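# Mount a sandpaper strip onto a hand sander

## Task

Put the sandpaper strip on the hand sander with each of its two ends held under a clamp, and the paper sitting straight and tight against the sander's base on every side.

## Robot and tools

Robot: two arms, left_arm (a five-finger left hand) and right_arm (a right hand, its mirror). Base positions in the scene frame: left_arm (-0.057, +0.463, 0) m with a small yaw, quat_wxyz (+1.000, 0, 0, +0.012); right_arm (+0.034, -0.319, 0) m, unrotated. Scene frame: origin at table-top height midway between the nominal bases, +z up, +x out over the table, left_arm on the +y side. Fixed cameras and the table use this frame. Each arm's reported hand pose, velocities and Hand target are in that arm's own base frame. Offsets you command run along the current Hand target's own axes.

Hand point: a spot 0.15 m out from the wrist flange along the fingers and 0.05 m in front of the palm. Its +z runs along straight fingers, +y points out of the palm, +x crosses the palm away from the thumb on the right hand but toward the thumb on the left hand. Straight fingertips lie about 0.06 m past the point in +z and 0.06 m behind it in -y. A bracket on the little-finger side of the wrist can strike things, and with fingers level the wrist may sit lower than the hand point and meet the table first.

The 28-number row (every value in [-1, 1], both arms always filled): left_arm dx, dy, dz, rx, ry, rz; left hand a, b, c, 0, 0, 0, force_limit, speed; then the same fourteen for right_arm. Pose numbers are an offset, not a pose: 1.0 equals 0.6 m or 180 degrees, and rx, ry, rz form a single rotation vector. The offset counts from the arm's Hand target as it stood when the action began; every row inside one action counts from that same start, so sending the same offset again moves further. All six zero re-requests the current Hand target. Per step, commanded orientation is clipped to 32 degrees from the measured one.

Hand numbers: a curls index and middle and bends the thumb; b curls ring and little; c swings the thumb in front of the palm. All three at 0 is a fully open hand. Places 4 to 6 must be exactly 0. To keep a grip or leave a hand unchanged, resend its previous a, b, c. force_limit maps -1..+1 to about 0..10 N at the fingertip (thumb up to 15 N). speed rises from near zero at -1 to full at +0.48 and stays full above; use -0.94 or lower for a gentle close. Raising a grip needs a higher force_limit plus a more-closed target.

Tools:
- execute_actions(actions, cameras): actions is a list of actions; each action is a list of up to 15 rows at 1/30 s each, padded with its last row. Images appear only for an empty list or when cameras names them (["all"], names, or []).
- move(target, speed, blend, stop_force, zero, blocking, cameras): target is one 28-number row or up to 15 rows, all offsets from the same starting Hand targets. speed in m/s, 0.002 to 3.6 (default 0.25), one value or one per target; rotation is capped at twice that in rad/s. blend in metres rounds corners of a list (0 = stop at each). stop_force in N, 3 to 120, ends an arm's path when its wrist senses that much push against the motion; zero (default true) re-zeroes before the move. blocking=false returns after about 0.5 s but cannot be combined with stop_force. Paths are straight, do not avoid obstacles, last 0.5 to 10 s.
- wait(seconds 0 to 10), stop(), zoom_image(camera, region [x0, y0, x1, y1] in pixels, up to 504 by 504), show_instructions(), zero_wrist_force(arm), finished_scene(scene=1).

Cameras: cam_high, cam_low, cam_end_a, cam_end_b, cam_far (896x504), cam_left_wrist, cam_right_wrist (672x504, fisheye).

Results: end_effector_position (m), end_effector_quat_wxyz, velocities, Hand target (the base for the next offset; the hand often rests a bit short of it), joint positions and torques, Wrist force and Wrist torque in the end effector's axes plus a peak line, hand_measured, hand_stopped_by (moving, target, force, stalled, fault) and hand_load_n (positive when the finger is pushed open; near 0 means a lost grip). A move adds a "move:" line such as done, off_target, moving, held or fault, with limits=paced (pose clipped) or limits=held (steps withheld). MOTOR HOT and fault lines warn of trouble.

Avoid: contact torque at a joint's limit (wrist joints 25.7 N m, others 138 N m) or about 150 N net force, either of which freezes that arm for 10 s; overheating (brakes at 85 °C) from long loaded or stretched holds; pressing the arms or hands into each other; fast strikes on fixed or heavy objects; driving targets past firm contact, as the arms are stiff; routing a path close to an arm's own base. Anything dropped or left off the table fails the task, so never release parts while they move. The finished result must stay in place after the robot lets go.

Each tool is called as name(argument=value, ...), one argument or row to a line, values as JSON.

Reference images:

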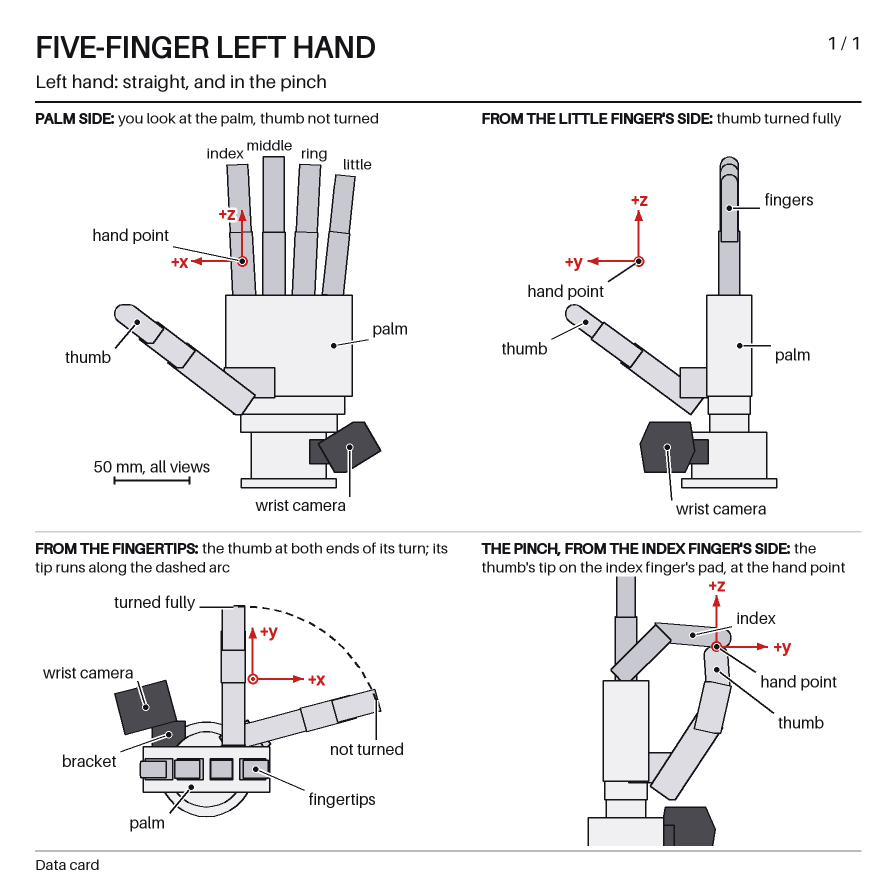

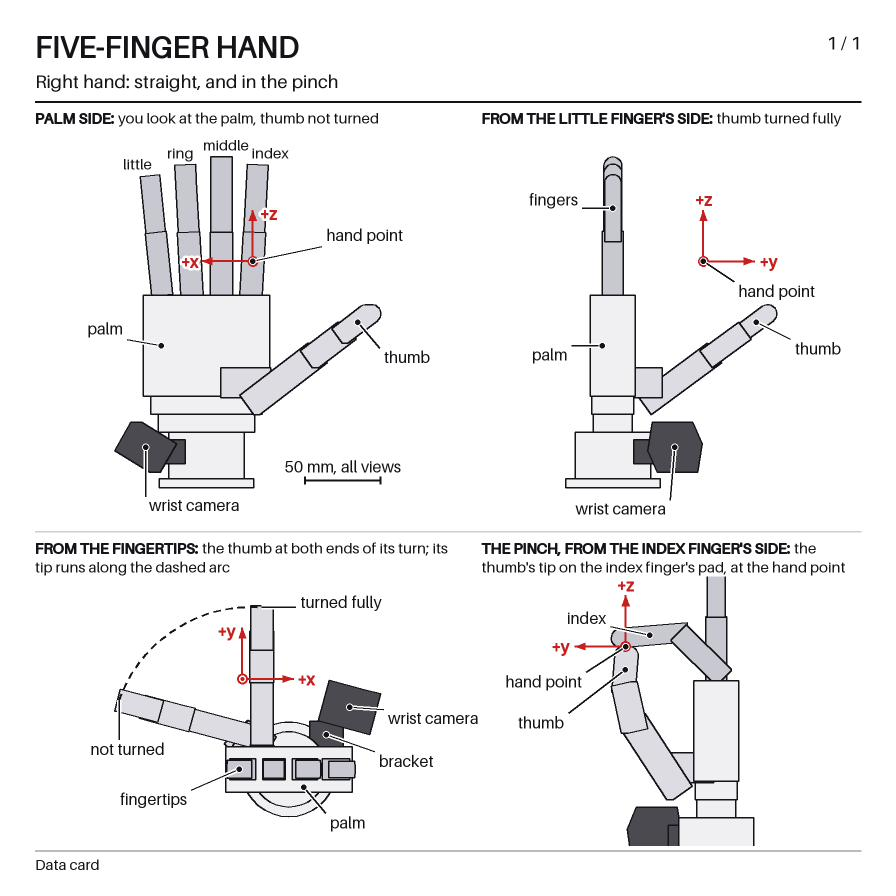

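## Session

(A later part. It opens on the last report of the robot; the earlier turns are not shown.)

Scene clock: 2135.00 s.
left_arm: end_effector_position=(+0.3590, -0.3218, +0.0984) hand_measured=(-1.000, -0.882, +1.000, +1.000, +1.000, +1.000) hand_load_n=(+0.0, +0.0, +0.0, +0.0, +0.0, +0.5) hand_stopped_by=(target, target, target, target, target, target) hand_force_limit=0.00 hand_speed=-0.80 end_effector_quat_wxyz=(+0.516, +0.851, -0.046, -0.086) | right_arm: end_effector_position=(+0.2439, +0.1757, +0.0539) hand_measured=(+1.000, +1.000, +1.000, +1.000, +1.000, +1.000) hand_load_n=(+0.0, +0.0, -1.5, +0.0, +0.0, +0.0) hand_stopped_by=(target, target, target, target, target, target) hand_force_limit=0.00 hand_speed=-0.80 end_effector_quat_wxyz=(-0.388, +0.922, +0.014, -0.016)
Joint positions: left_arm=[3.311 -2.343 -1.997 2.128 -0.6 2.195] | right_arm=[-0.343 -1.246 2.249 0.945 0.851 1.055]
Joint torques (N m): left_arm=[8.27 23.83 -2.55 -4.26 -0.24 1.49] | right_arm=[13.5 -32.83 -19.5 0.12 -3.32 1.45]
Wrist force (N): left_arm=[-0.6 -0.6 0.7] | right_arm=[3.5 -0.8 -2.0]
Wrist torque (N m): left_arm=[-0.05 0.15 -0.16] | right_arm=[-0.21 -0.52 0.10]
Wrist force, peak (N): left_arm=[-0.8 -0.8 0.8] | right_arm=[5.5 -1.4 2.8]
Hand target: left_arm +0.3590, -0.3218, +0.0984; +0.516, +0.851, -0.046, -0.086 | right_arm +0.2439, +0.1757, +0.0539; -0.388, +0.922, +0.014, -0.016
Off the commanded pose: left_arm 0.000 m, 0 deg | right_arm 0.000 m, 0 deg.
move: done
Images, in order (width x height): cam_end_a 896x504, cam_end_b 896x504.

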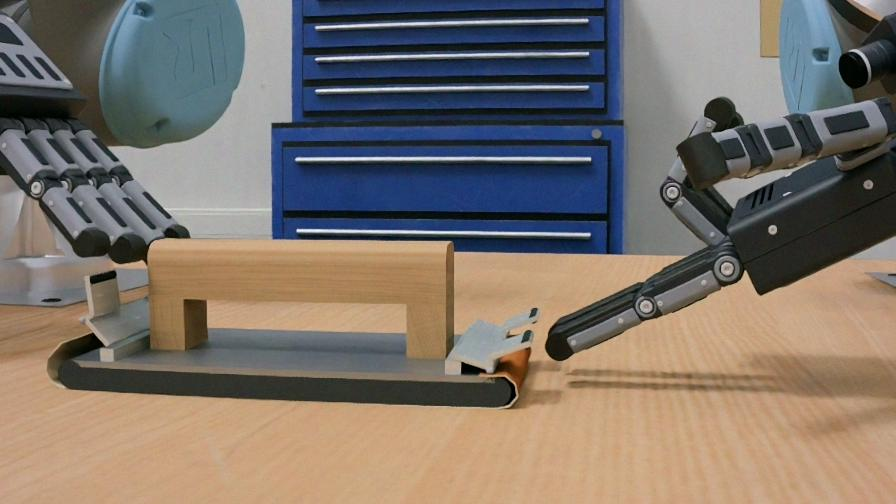

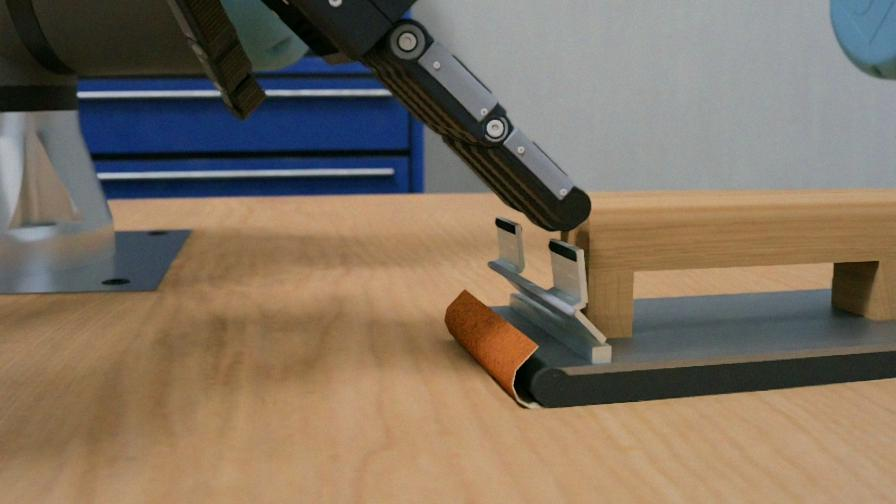

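move(
  target=[0,0,0,0,0,0,-0.125,1,0,0,0,0,0,-0.8,0,-0.0028,0.0029,0,0,0,0,0,0,0,0,0,0,-0.8],
  speed=0.008,
  stop_force=6,
  cameras=["cam_end_a","cam_end_b"],
)

zoom_image(
  camera="cam_end_a",
  region=[430, 320, 540, 420],
)

zoom_image(
  camera="cam_end_a",
  region=[40, 290, 160, 410],
)

Scene clock: 2143.43 s.
left_arm: end_effector_position=(+0.3590, -0.3218, +0.0984) hand_measured=(-1.000, -0.882, +1.000, +1.000, +1.000, +1.000) hand_load_n=(+0.0, +0.5, +0.0, +0.0, +0.0, +0.0) hand_stopped_by=(target, target, target, target, target, target) hand_force_limit=0.00 hand_speed=-0.80 end_effector_quat_wxyz=(+0.516, +0.851, -0.046, -0.086) | right_arm: end_effector_position=(+0.2438, +0.1781, +0.0539) hand_measured=(+1.000, +1.000, +1.000, +1.000, +1.000, +1.000) hand_load_n=(+0.0, +0.0, -1.5, +0.0, +0.0, +0.0) hand_stopped_by=(target, target, target, target, target, target) hand_force_limit=0.00 hand_speed=-0.80 end_effector_quat_wxyz=(-0.388, +0.922, +0.014, -0.016)
Joint positions: left_arm=[3.311 -2.343 -1.997 2.128 -0.6 2.195] | right_arm=[-0.334 -1.247 2.247 0.94 0.848 1.066]
Joint torques (N m): left_arm=[8.27 23.96 -2.56 -4.3 -0.26 1.27] | right_arm=[14.33 -32.93 -19.79 0.13 -3.42 1.47]
Wrist force (N): left_arm=[-0.5 -0.7 0.6] | right_arm=[3.8 -0.3 -2.7]
Wrist torque (N m): left_arm=[-0.06 0.14 -0.16] | right_arm=[-0.13 -0.54 0.13]
Wrist force, peak (N): left_arm=[-0.7 -0.7 0.9] | right_arm=[4.0 -0.3 -4.1]
Hand target: left_arm +0.3590, -0.3218, +0.0984; +0.516, +0.851, -0.046, -0.086 | right_arm +0.2438, +0.1781, +0.0539; -0.388, +0.922, +0.014, -0.016
Off the commanded pose: left_arm 0.000 m, 0 deg | right_arm 0.000 m, 0 deg.
move: done
Images, in order (width x height): cam_end_a 896x504, cam_end_b 896x504.

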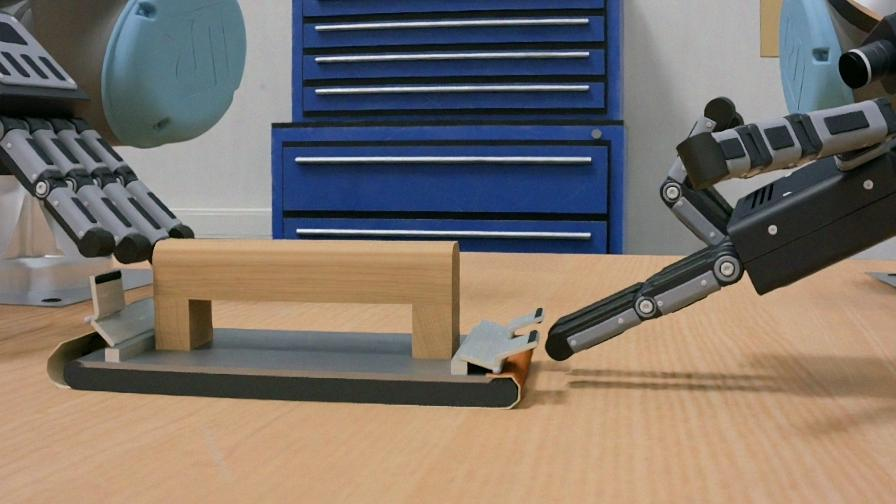

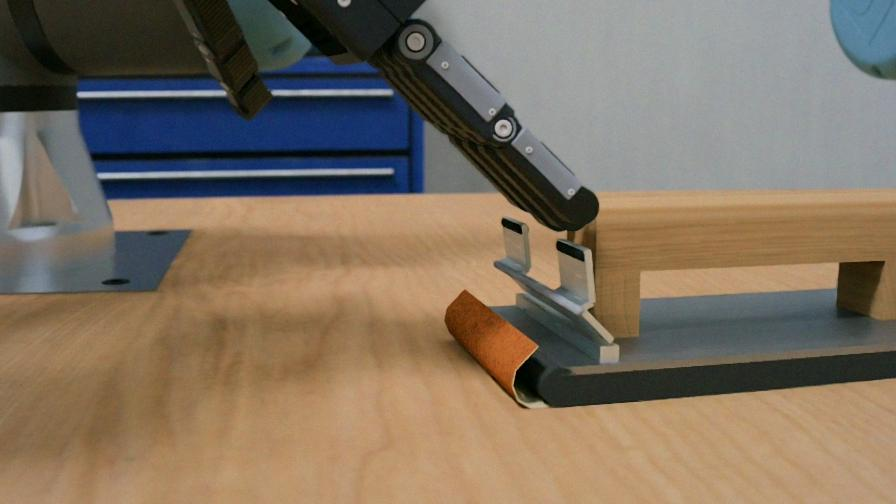

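Scaled by 4.582 from the camera's 896x504 image, which has a finer 1280x720 frame.

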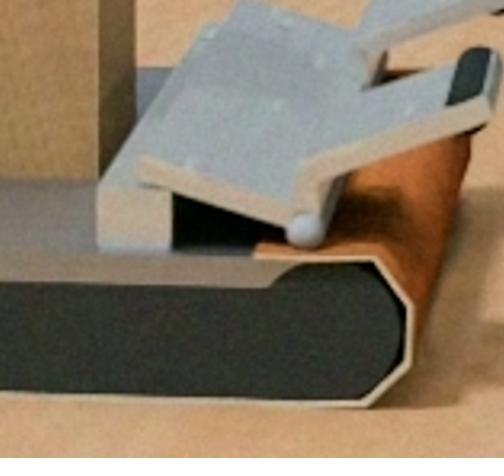

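Scaled by 4.200 from the camera's 896x504 image, which has a finer 1280x720 frame.

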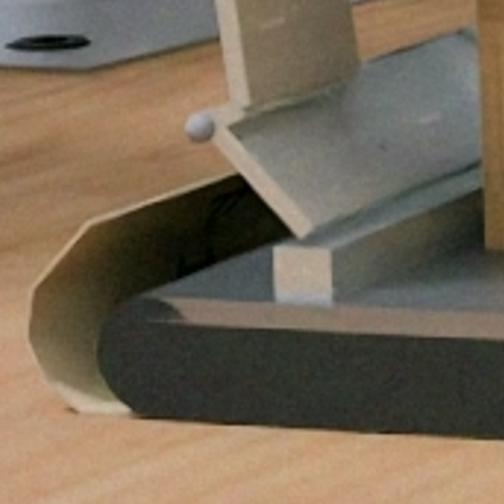

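move(
  target=[-0.0164,0.1477,-0.0753,0,0,0,-0.125,1,0,0,0,0,0,-0.8,0.0002,0.0817,-0.0835,0,0,0,0,0,0,0,0,0,0,-0.8],
  speed=0.07,
  cameras=[],
)

move(
  target=[
    [-0.0284,0.1413,0.2835,0.0939,0.1021,-0.0358,-0.125,1,0,0,0,0,0,-0.8,0.0005,0.0098,0.0558,0.0047,0.0695,-0.0051,-0.125,1,0,0,0,0,0,-0.8],
  ],
  speed=0.1,
  stop_force=12,
  cameras=["cam_end_a","cam_end_b","cam_high"],
)

Scene clock: 2274.47 s.
left_arm: end_effector_position=(+0.3590, -0.3219, +0.1983) hand_measured=(-1.000, -0.882, +1.000, +1.000, +1.000, +1.000) hand_load_n=(+0.0, +0.0, +0.0, +0.0, +0.0, +0.0) hand_stopped_by=(target, target, target, target, target, target) hand_force_limit=0.00 hand_speed=-0.80 end_effector_quat_wxyz=(+0.516, +0.851, -0.046, -0.086) | right_arm: end_effector_position=(+0.2465, +0.1082, +0.0539) hand_measured=(+1.000, +1.000, +1.000, +1.000, +1.000, +1.000) hand_load_n=(+0.0, +0.0, +0.0, +0.0, +0.0, +0.0) hand_stopped_by=(target, target, target, target, target, target) hand_force_limit=0.00 hand_speed=-0.80 end_effector_quat_wxyz=(-0.388, +0.922, +0.014, -0.016)
Joint positions: left_arm=[3.31 -2.113 -2.004 1.906 -0.6 2.195] | right_arm=[-0.576 -1.217 2.273 1.058 0.956 0.788]
Joint torques (N m): left_arm=[8.61 36.35 17.89 -4.12 -0.32 1.42] | right_arm=[-13.29 -10.06 3.82 5.35 1.31 -1.13]
Wrist force (N): left_arm=[-0.6 -0.6 0.6] | right_arm=[3.6 -2.1 2.8]
Wrist torque (N m): left_arm=[-0.06 0.14 -0.17] | right_arm=[-0.43 -0.53 0.26]
Wrist force, peak (N): left_arm=[-0.4 -1.0 0.8] | right_arm=[4.5 -2.3 3.1]
Hand target: left_arm +0.3590, -0.3218, +0.1984; +0.516, +0.851, -0.046, -0.086 | right_arm +0.2465, +0.1081, +0.0539; -0.388, +0.922, +0.014, -0.016
Off the commanded pose: left_arm 0.000 m, 0 deg | right_arm 0.000 m, 0 deg.
move: done
No camera images: "cameras" was empty.

Scene clock: 2278.33 s.
left_arm: end_effector_position=(+0.3101, -0.5063, +0.1982) hand_measured=(-1.000, -0.882, +1.000, +1.000, +1.000, +1.000) hand_load_n=(+0.0, +0.0, +0.0, +0.0, +0.0, +0.0) hand_stopped_by=(target, target, target, target, target, target) hand_force_limit=0.00 hand_speed=-0.80 end_effector_quat_wxyz=(+0.381, +0.921, +0.072, +0.030) | right_arm: end_effector_position=(+0.2456, +0.1279, +0.0263) hand_measured=(-1.000, -0.882, +1.000, +1.000, +1.000, +1.000) hand_load_n=(+0.0, +0.0, +0.0, +0.0, +0.0, +0.0) hand_stopped_by=(target, target, target, target, target, target) hand_force_limit=0.00 hand_speed=-0.80 end_effector_quat_wxyz=(-0.394, +0.915, -0.021, +0.088)
Joint positions: left_arm=[2.621 -1.81 -1.836 2.634 -0.987 0.723] | right_arm=[-0.675 -1.252 2.444 0.808 0.837 0.774]
Joint torques (N m): left_arm=[-7.01 15.85 25.34 0.17 -0.65 -1.87] | right_arm=[-12.38 -27.16 6.33 0.51 -2.87 -1.26]
Wrist force (N): left_arm=[-0.5 -0.5 1.1] | right_arm=[4.9 -1.7 2.8]
Wrist torque (N m): left_arm=[-0.06 0.14 -0.01] | right_arm=[-0.32 -0.71 0.29]
Wrist force, peak (N): left_arm=[-0.5 -0.6 1.3] | right_arm=[5.3 -2.3 2.7]
Hand target: left_arm +0.3101, -0.5063, +0.1982; +0.381, +0.921, +0.072, +0.030 | right_arm +0.2456, +0.1279, +0.0263; -0.394, +0.915, -0.021, +0.088
Off the commanded pose: left_arm 0.000 m, 0 deg | right_arm 0.000 m, 0 deg.
move: done
Images, in order (width x height): cam_high 896x504, cam_end_a 896x504, cam_end_b 896x504.

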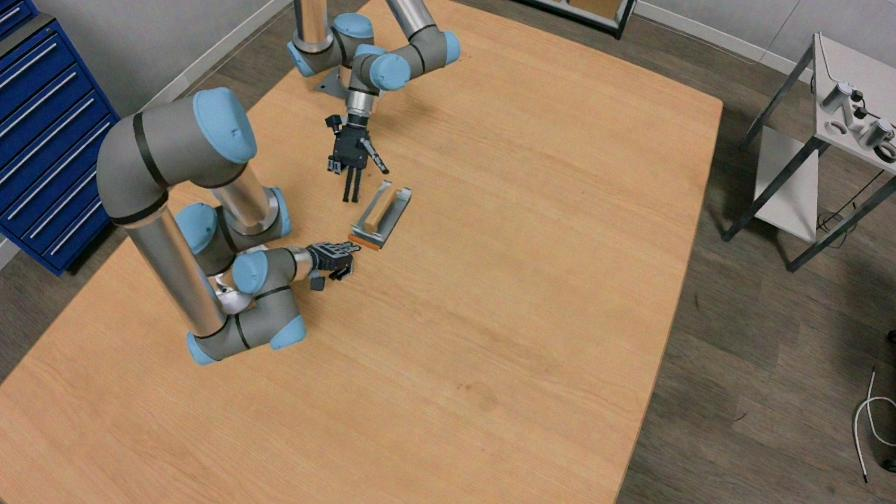

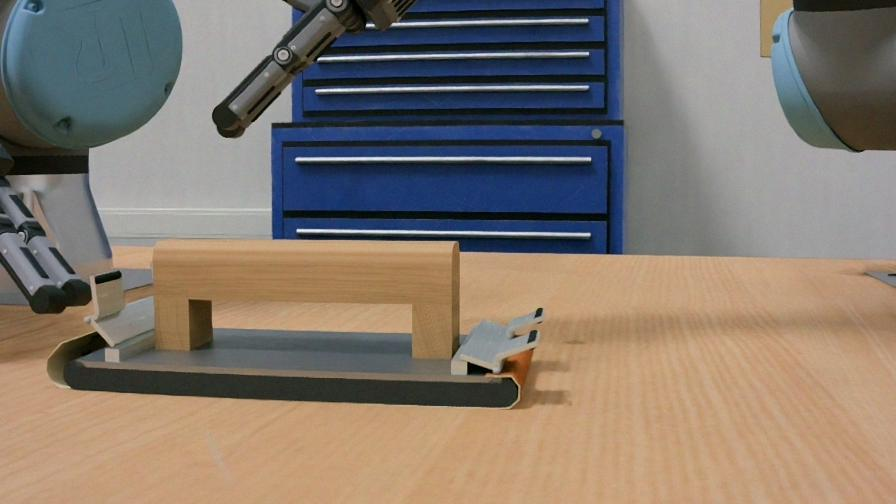

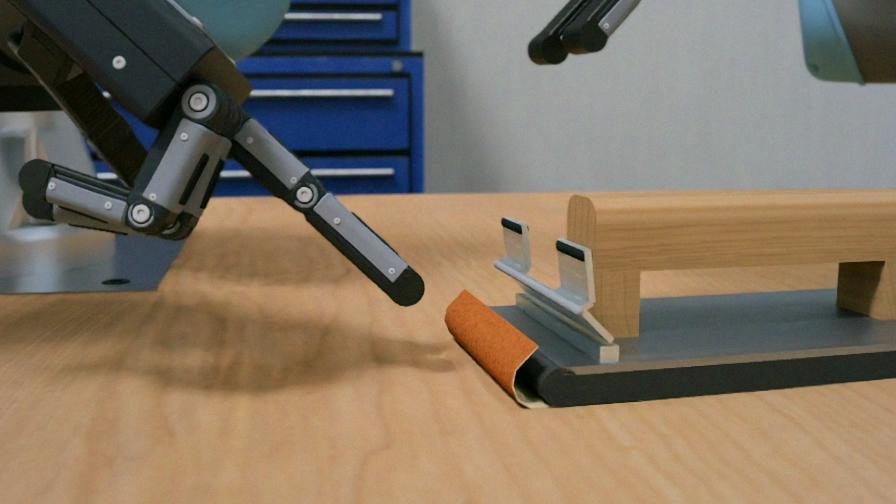

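zoom_image(
  camera="cam_high",
  region=[310, 170, 430, 290],
)

zoom_image(
  camera="cam_end_a",
  region=[430, 320, 540, 420],
)

Scaled by 4.200 from the camera's 896x504 image, which has a finer 1280x720 frame.

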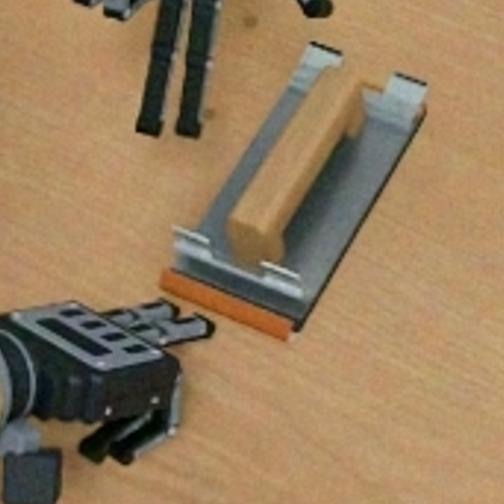

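Scaled by 4.582 from the camera's 896x504 image, which has a finer 1280x720 frame.

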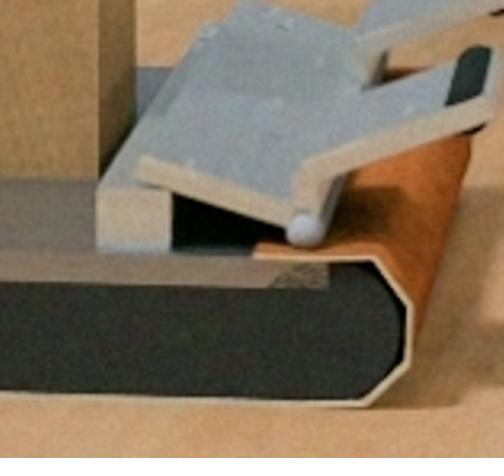

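zoom_image(
  camera="cam_end_b",
  region=[380, 200, 640, 420],
)

Scaled by 1.938 from the camera's 896x504 image, which has a finer 1280x720 frame.

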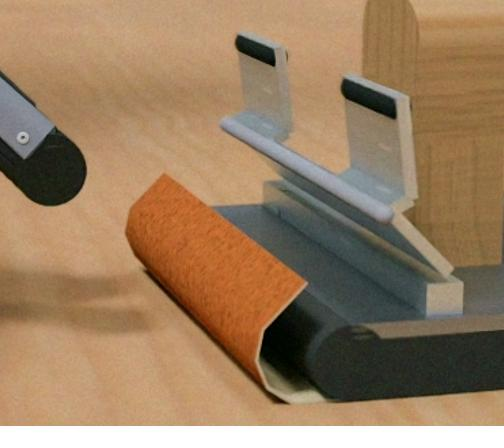

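wait(
  seconds=0,
  cameras=["cam_far", "cam_low"],
)

zoom_image(
  camera="cam_far",
  region=[240, 110, 460, 290],
)

Scene clock: 2369.53 s.
left_arm: end_effector_position=(+0.3101, -0.5063, +0.1982) hand_measured=(-1.000, -0.882, +1.000, +1.000, +1.000, +1.000) hand_load_n=(+0.0, +0.0, +0.0, +0.0, +0.0, +0.5) hand_stopped_by=(target, target, target, target, target, target) hand_force_limit=0.00 hand_speed=-0.80 end_effector_quat_wxyz=(+0.381, +0.921, +0.072, +0.030) | right_arm: end_effector_position=(+0.2456, +0.1279, +0.0263) hand_measured=(-1.000, -0.882, +1.000, +1.000, +1.000, +1.000) hand_load_n=(+0.0, +0.0, +0.0, +0.0, +0.0, -0.5) hand_stopped_by=(target, target, target, target, target, target) hand_force_limit=0.00 hand_speed=-0.80 end_effector_quat_wxyz=(-0.394, +0.915, -0.021, +0.088)
Joint positions: left_arm=[2.621 -1.81 -1.836 2.634 -0.987 0.723] | right_arm=[-0.675 -1.252 2.444 0.808 0.837 0.774]
Joint torques (N m): left_arm=[-6.54 15.24 25.44 0.14 -0.63 -1.84] | right_arm=[-12.28 -20.24 6.56 0.53 -2.85 -1.28]
Wrist force (N): left_arm=[-0.6 -0.5 1.1] | right_arm=[4.7 -2.2 2.9]
Wrist torque (N m): left_arm=[-0.06 0.16 -0.03] | right_arm=[-0.40 -0.68 0.27]
Wrist force, peak (N): left_arm=[-0.5 -0.5 1.3] | right_arm=[5.2 -2.2 3.0]
Hand target: left_arm +0.3101, -0.5063, +0.1982; +0.381, +0.921, +0.072, +0.030 | right_arm +0.2456, +0.1279, +0.0263; -0.394, +0.915, -0.021, +0.088
Off the commanded pose: left_arm 0.000 m, 0 deg | right_arm 0.000 m, 0 deg.
Images, in order (width x height): cam_low 896x504, cam_far 896x504.

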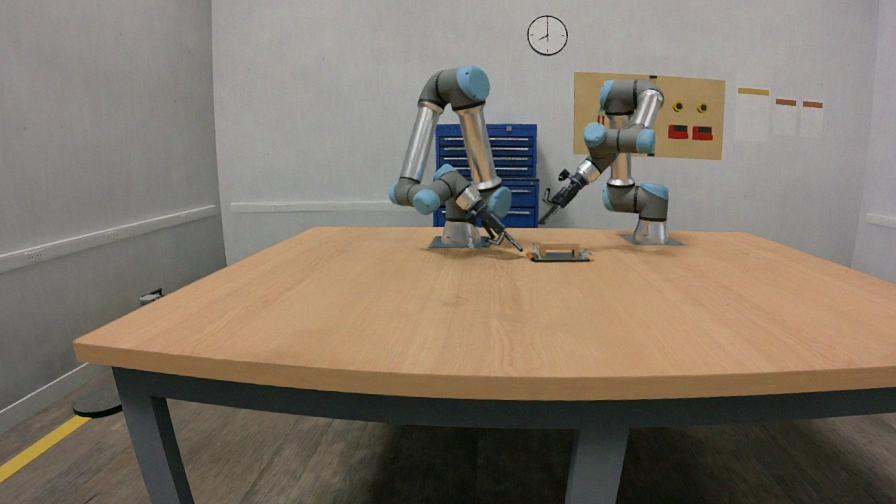

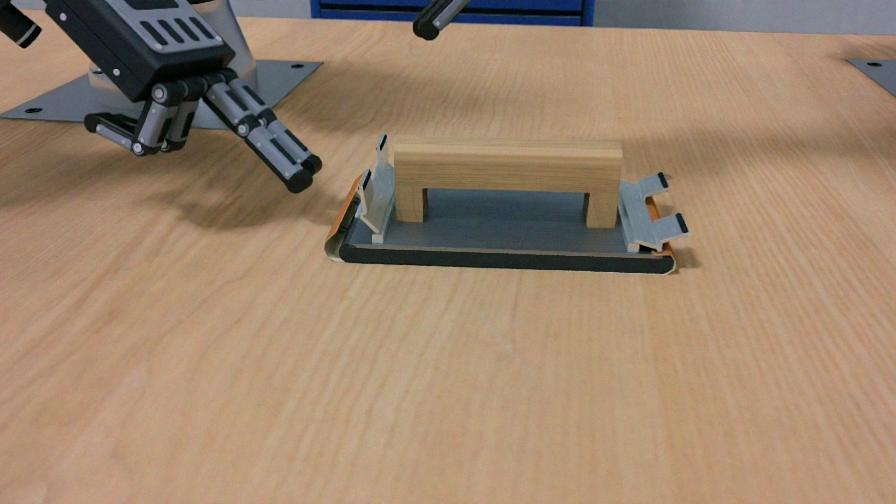

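Scaled by 2.291 from the camera's 896x504 image, which has a finer 1280x720 frame.

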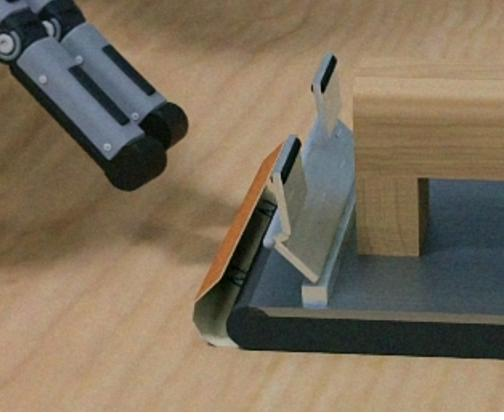

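move(
  target=[0.0008,-0.0314,0.0745,0,0,0,-0.125,1,0,0,0,0,0,-0.8,0.0128,0.0062,0.0357,0,0,0,-0.125,1,0,0,0,0,0,-0.8],
  speed=0.03,
  stop_force=6,
  cameras=["cam_end_a","cam_end_b","cam_far"],
)

zoom_image(
  camera="cam_end_b",
  region=[380, 160, 640, 420],
)

zoom_image(
  camera="cam_far",
  region=[240, 110, 460, 290],
)

zoom_image(
  camera="cam_end_a",
  region=[20, 220, 220, 410],
)

Scene clock: 2462.83 s.
left_arm: end_effector_position=(+0.3134, -0.5242, +0.1532) hand_measured=(-1.000, -0.882, +1.000, +1.000, +1.000, +1.000) hand_load_n=(+0.0, +0.0, +0.0, +0.0, +0.0, +0.0) hand_stopped_by=(target, target, target, target, target, target) hand_force_limit=0.00 hand_speed=-0.80 end_effector_quat_wxyz=(+0.381, +0.921, +0.072, +0.030) | right_arm: end_effector_position=(+0.2570, +0.1398, +0.0103) hand_measured=(-1.000, -0.882, +1.000, +1.000, +1.000, +1.000) hand_load_n=(+0.0, +0.0, +0.0, +0.0, +0.0, +0.0) hand_stopped_by=(target, target, target, target, target, target) hand_force_limit=0.00 hand_speed=-0.80 end_effector_quat_wxyz=(-0.394, +0.915, -0.021, +0.088)
Joint positions: left_arm=[2.584 -1.899 -1.846 2.752 -1.007 0.686] | right_arm=[-0.591 -1.199 2.405 0.723 0.804 0.881]
Joint torques (N m): left_arm=[-7.11 17.74 8.11 0.11 -0.69 -1.96] | right_arm=[12.92 -7.02 -16.88 0.48 -3.06 1.46]
Wrist force (N): left_arm=[-0.7 -0.8 0.9] | right_arm=[4.4 -2.5 2.7]
Wrist torque (N m): left_arm=[-0.10 0.16 -0.03] | right_arm=[-0.48 -0.67 0.09]
Wrist force, peak (N): left_arm=[-0.7 -0.5 1.2] | right_arm=[5.2 -2.3 2.8]
Hand target: left_arm +0.3134, -0.5242, +0.1532; +0.381, +0.921, +0.072, +0.030 | right_arm +0.2570, +0.1398, +0.0103; -0.394, +0.915, -0.021, +0.088
Off the commanded pose: left_arm 0.000 m, 0 deg | right_arm 0.000 m, 0 deg.
move: done
Images, in order (width x height): cam_end_a 896x504, cam_end_b 896x504, cam_far 896x504.

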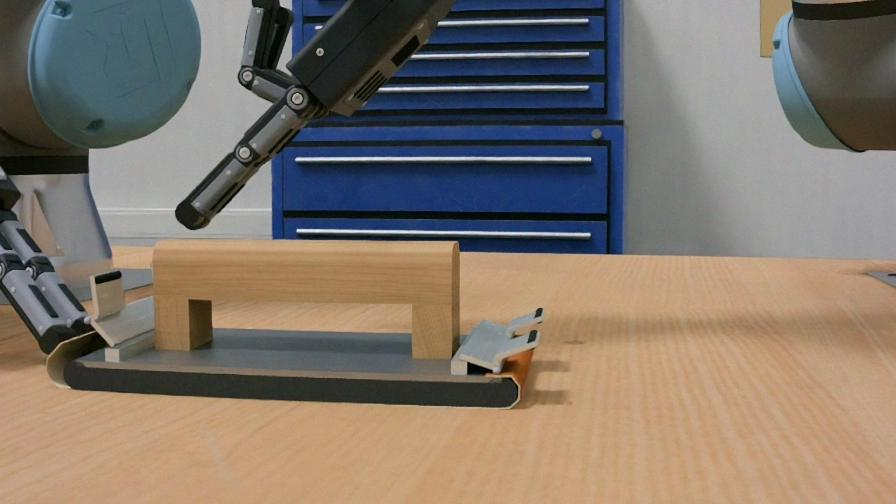

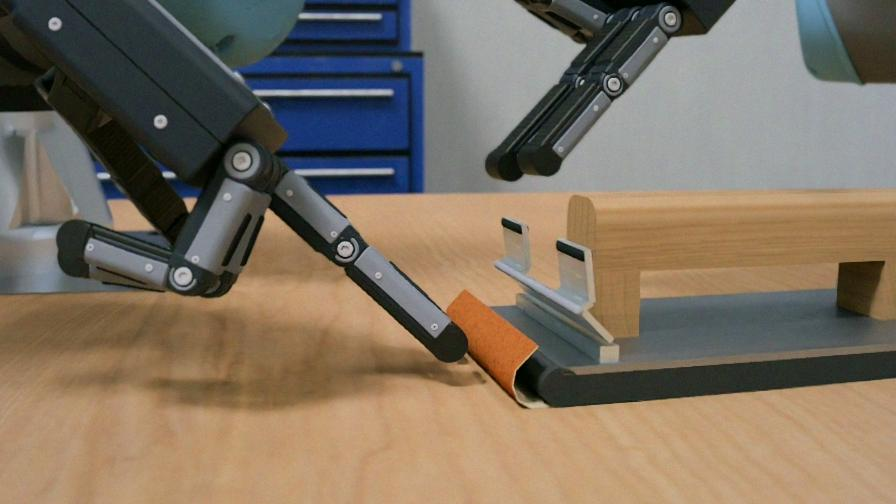

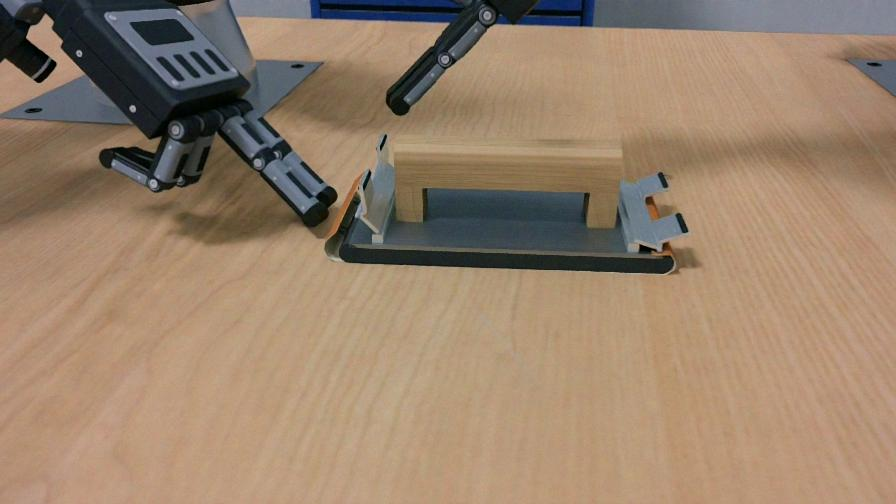

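Scaled by 1.938 from the camera's 896x504 image, which has a finer 1280x720 frame.

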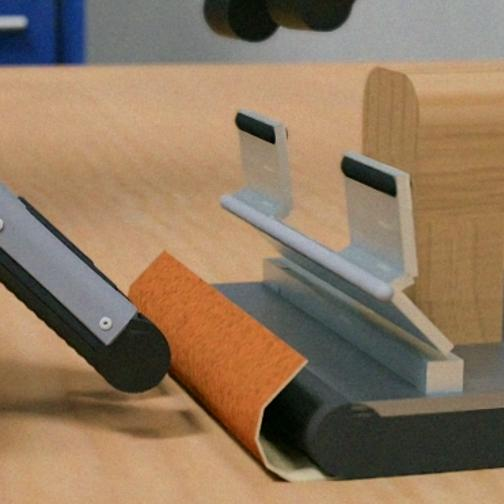

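Scaled by 2.291 from the camera's 896x504 image, which has a finer 1280x720 frame.

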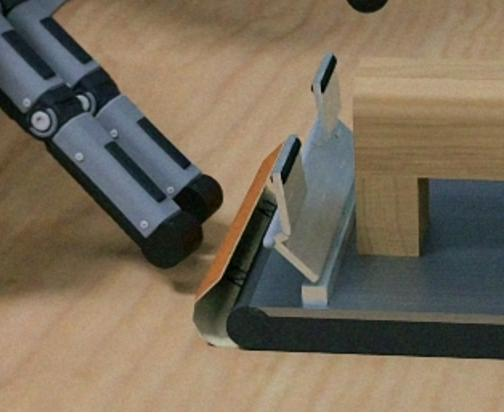

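Scaled by 2.520 from the camera's 896x504 image, which has a finer 1280x720 frame.

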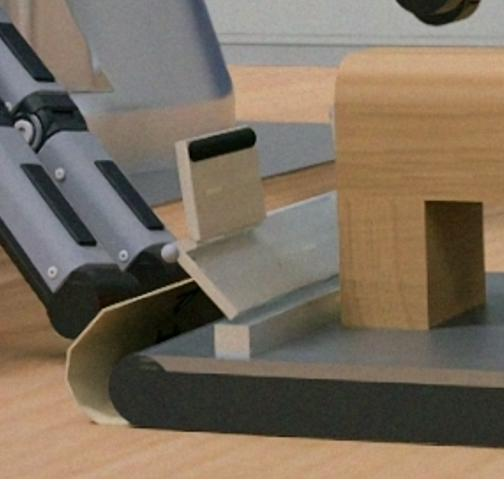

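move(
  target=[0,0,0,0,0,0,-0.125,1,0,0,0,0,0,-0.8,-0.0030,-0.0104,0.0142,0,0,0,-0.125,1,0,0,0,0,0,-0.8],
  speed=0.01,
  stop_force=4,
  cameras=["cam_end_a","cam_end_b","cam_far"],
)

zoom_image(
  camera="cam_end_b",
  region=[400, 240, 640, 420],
)

zoom_image(
  camera="cam_far",
  region=[240, 110, 460, 290],
)

zoom_image(
  camera="cam_end_a",
  region=[20, 220, 220, 410],
)

Scene clock: 2500.63 s.
left_arm: end_effector_position=(+0.3134, -0.5242, +0.1532) hand_measured=(-1.000, -0.882, +1.000, +1.000, +1.000, +1.000) hand_load_n=(+0.0, +0.0, +0.0, +0.0, +0.0, +0.0) hand_stopped_by=(target, target, target, target, target, target) hand_force_limit=0.00 hand_speed=-0.80 end_effector_quat_wxyz=(+0.381, +0.921, +0.072, +0.030) | right_arm: end_effector_position=(+0.2566, +0.1504, +0.0088) hand_measured=(-1.000, -0.882, +1.000, +1.000, +1.000, +1.000) hand_load_n=(+0.0, +0.0, +0.0, +0.0, +0.0, +0.5) hand_stopped_by=(target, target, target, target, target, target) hand_force_limit=0.00 hand_speed=-0.80 end_effector_quat_wxyz=(-0.394, +0.915, -0.021, +0.088)
Joint positions: left_arm=[2.584 -1.899 -1.846 2.752 -1.007 0.686] | right_arm=[-0.548 -1.205 2.402 0.692 0.79 0.938]
Joint torques (N m): left_arm=[-7.31 18.55 21.03 0.08 -0.73 -1.82] | right_arm=[12.45 -31.96 -17.1 0.08 -2.7 1.52]
Wrist force (N): left_arm=[-0.4 -0.4 0.9] | right_arm=[5.4 -3.9 -0.6]
Wrist torque (N m): left_arm=[-0.04 0.12 -0.02] | right_arm=[-0.28 -0.69 0.14]
Wrist force, peak (N): left_arm=[-0.8 -0.5 1.1] | right_arm=[5.4 -3.9 -0.6]
Hand target: left_arm +0.3134, -0.5242, +0.1532; +0.381, +0.921, +0.072, +0.030 | right_arm +0.2566, +0.1504, +0.0088; -0.394, +0.915, -0.021, +0.088
Off the commanded pose: left_arm 0.000 m, 0 deg | right_arm 0.000 m, 0 deg.
move: done
Images, in order (width x height): cam_end_a 896x504, cam_end_b 896x504, cam_far 896x504.

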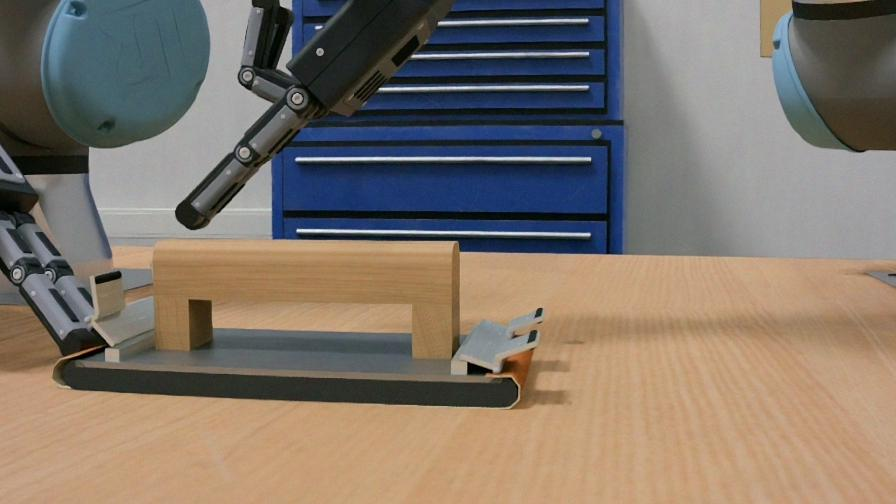

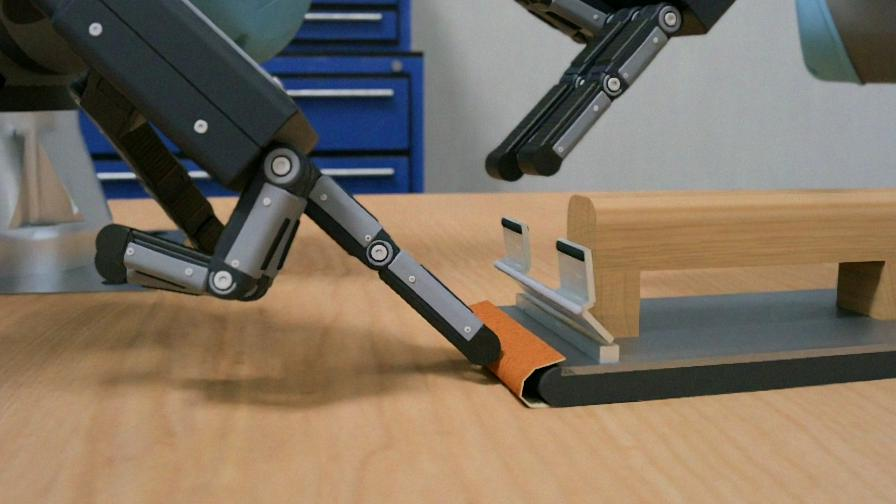

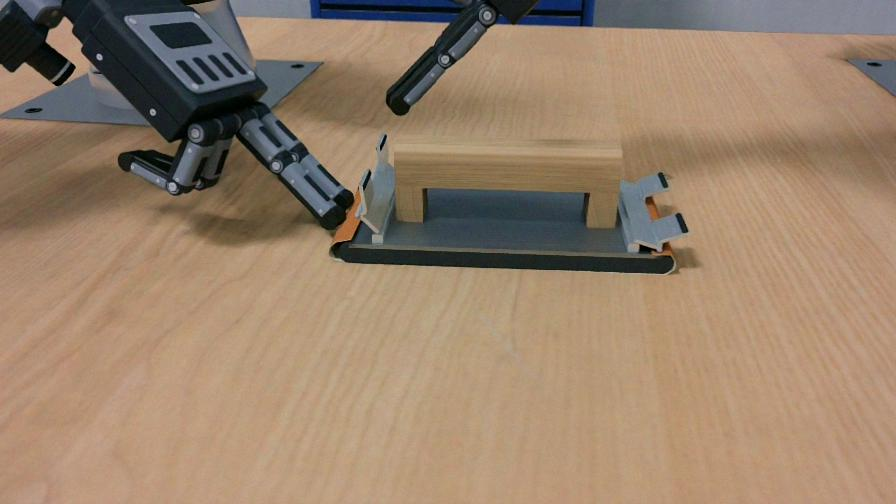

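Scaled by 2.100 from the camera's 896x504 image, which has a finer 1280x720 frame.

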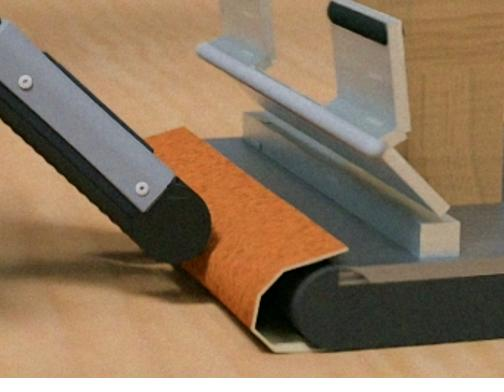

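Scaled by 2.291 from the camera's 896x504 image, which has a finer 1280x720 frame.

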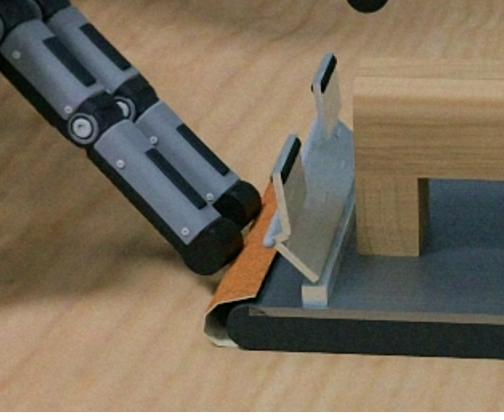

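Scaled by 2.520 from the camera's 896x504 image, which has a finer 1280x720 frame.

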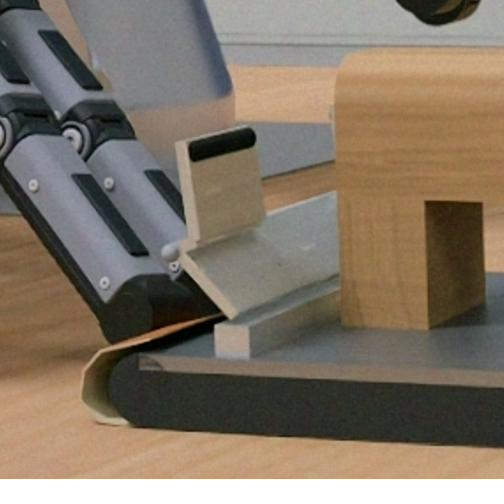

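wait(
  seconds=0,
  cameras=["cam_high", "cam_right_wrist", "cam_left_wrist"],
)

zoom_image(
  camera="cam_high",
  region=[320, 180, 430, 280],
)

Scene clock: 2525.20 s.
left_arm: end_effector_position=(+0.3134, -0.5242, +0.1532) hand_measured=(-1.000, -0.882, +1.000, +1.000, +1.000, +1.000) hand_load_n=(+0.5, +0.0, +0.0, +0.0, -0.5, +0.0) hand_stopped_by=(target, target, target, target, target, target) hand_force_limit=0.00 hand_speed=-0.80 end_effector_quat_wxyz=(+0.381, +0.921, +0.072, +0.030) | right_arm: end_effector_position=(+0.2566, +0.1504, +0.0088) hand_measured=(-1.000, -0.882, +1.000, +1.000, +1.000, +1.000) hand_load_n=(+0.0, +0.0, +0.0, +0.0, +0.0, -0.5) hand_stopped_by=(target, target, target, target, target, target) hand_force_limit=0.00 hand_speed=-0.80 end_effector_quat_wxyz=(-0.394, +0.915, -0.021, +0.088)
Joint positions: left_arm=[2.584 -1.899 -1.846 2.752 -1.007 0.686] | right_arm=[-0.548 -1.205 2.402 0.692 0.79 0.938]
Joint torques (N m): left_arm=[-6.99 17.93 23.47 -0.13 -0.64 -1.95] | right_arm=[13.29 -31.47 -16.92 -0.03 -2.75 1.49]
Wrist force (N): left_arm=[-0.6 -0.6 0.9] | right_arm=[5.2 -3.5 -0.1]
Wrist torque (N m): left_arm=[-0.08 0.15 -0.03] | right_arm=[-0.25 -0.69 0.15]
Wrist force, peak (N): left_arm=[-0.6 -0.7 1.2] | right_arm=[5.6 -4.0 -0.2]
Hand target: left_arm +0.3134, -0.5242, +0.1532; +0.381, +0.921, +0.072, +0.030 | right_arm +0.2566, +0.1504, +0.0088; -0.394, +0.915, -0.021, +0.088
Off the commanded pose: left_arm 0.000 m, 0 deg | right_arm 0.000 m, 0 deg.
Images, in order (width x height): cam_high 896x504, cam_left_wrist 672x504, cam_right_wrist 672x504.

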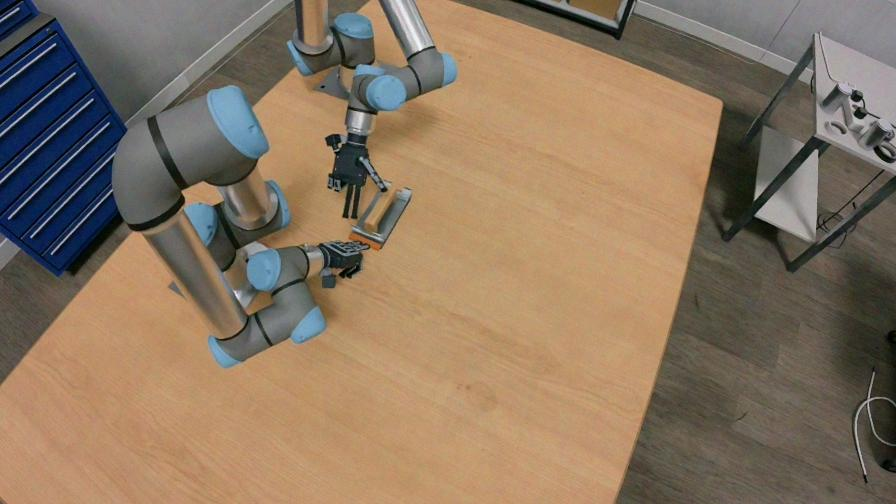

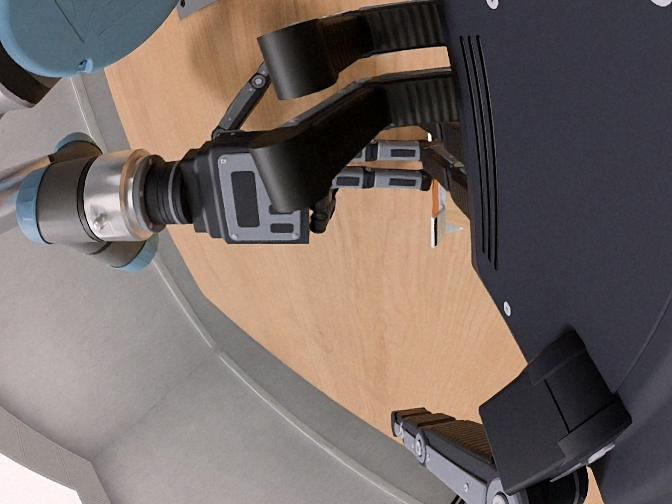

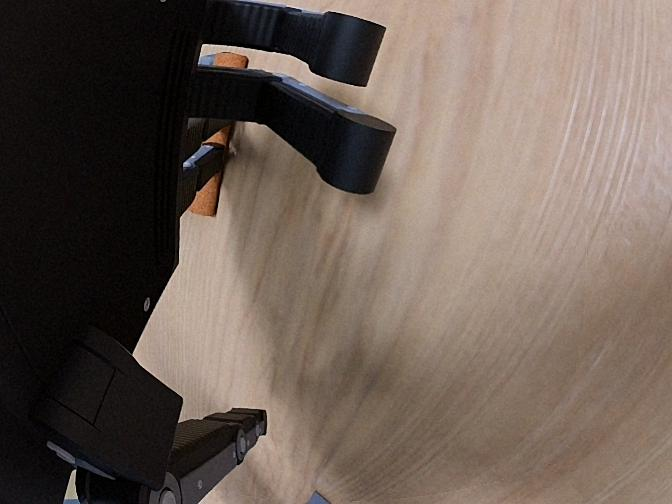

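Scaled by 4.582 from the camera's 896x504 image, which has a finer 1280x720 frame.

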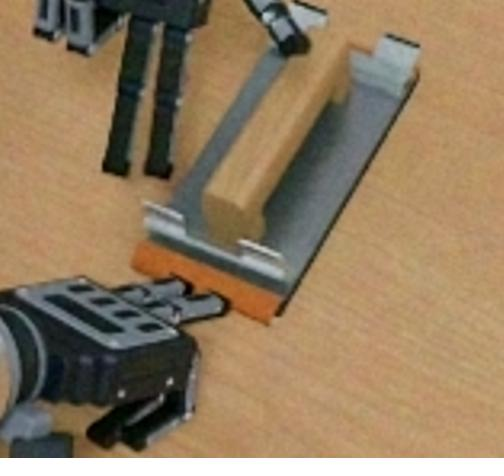

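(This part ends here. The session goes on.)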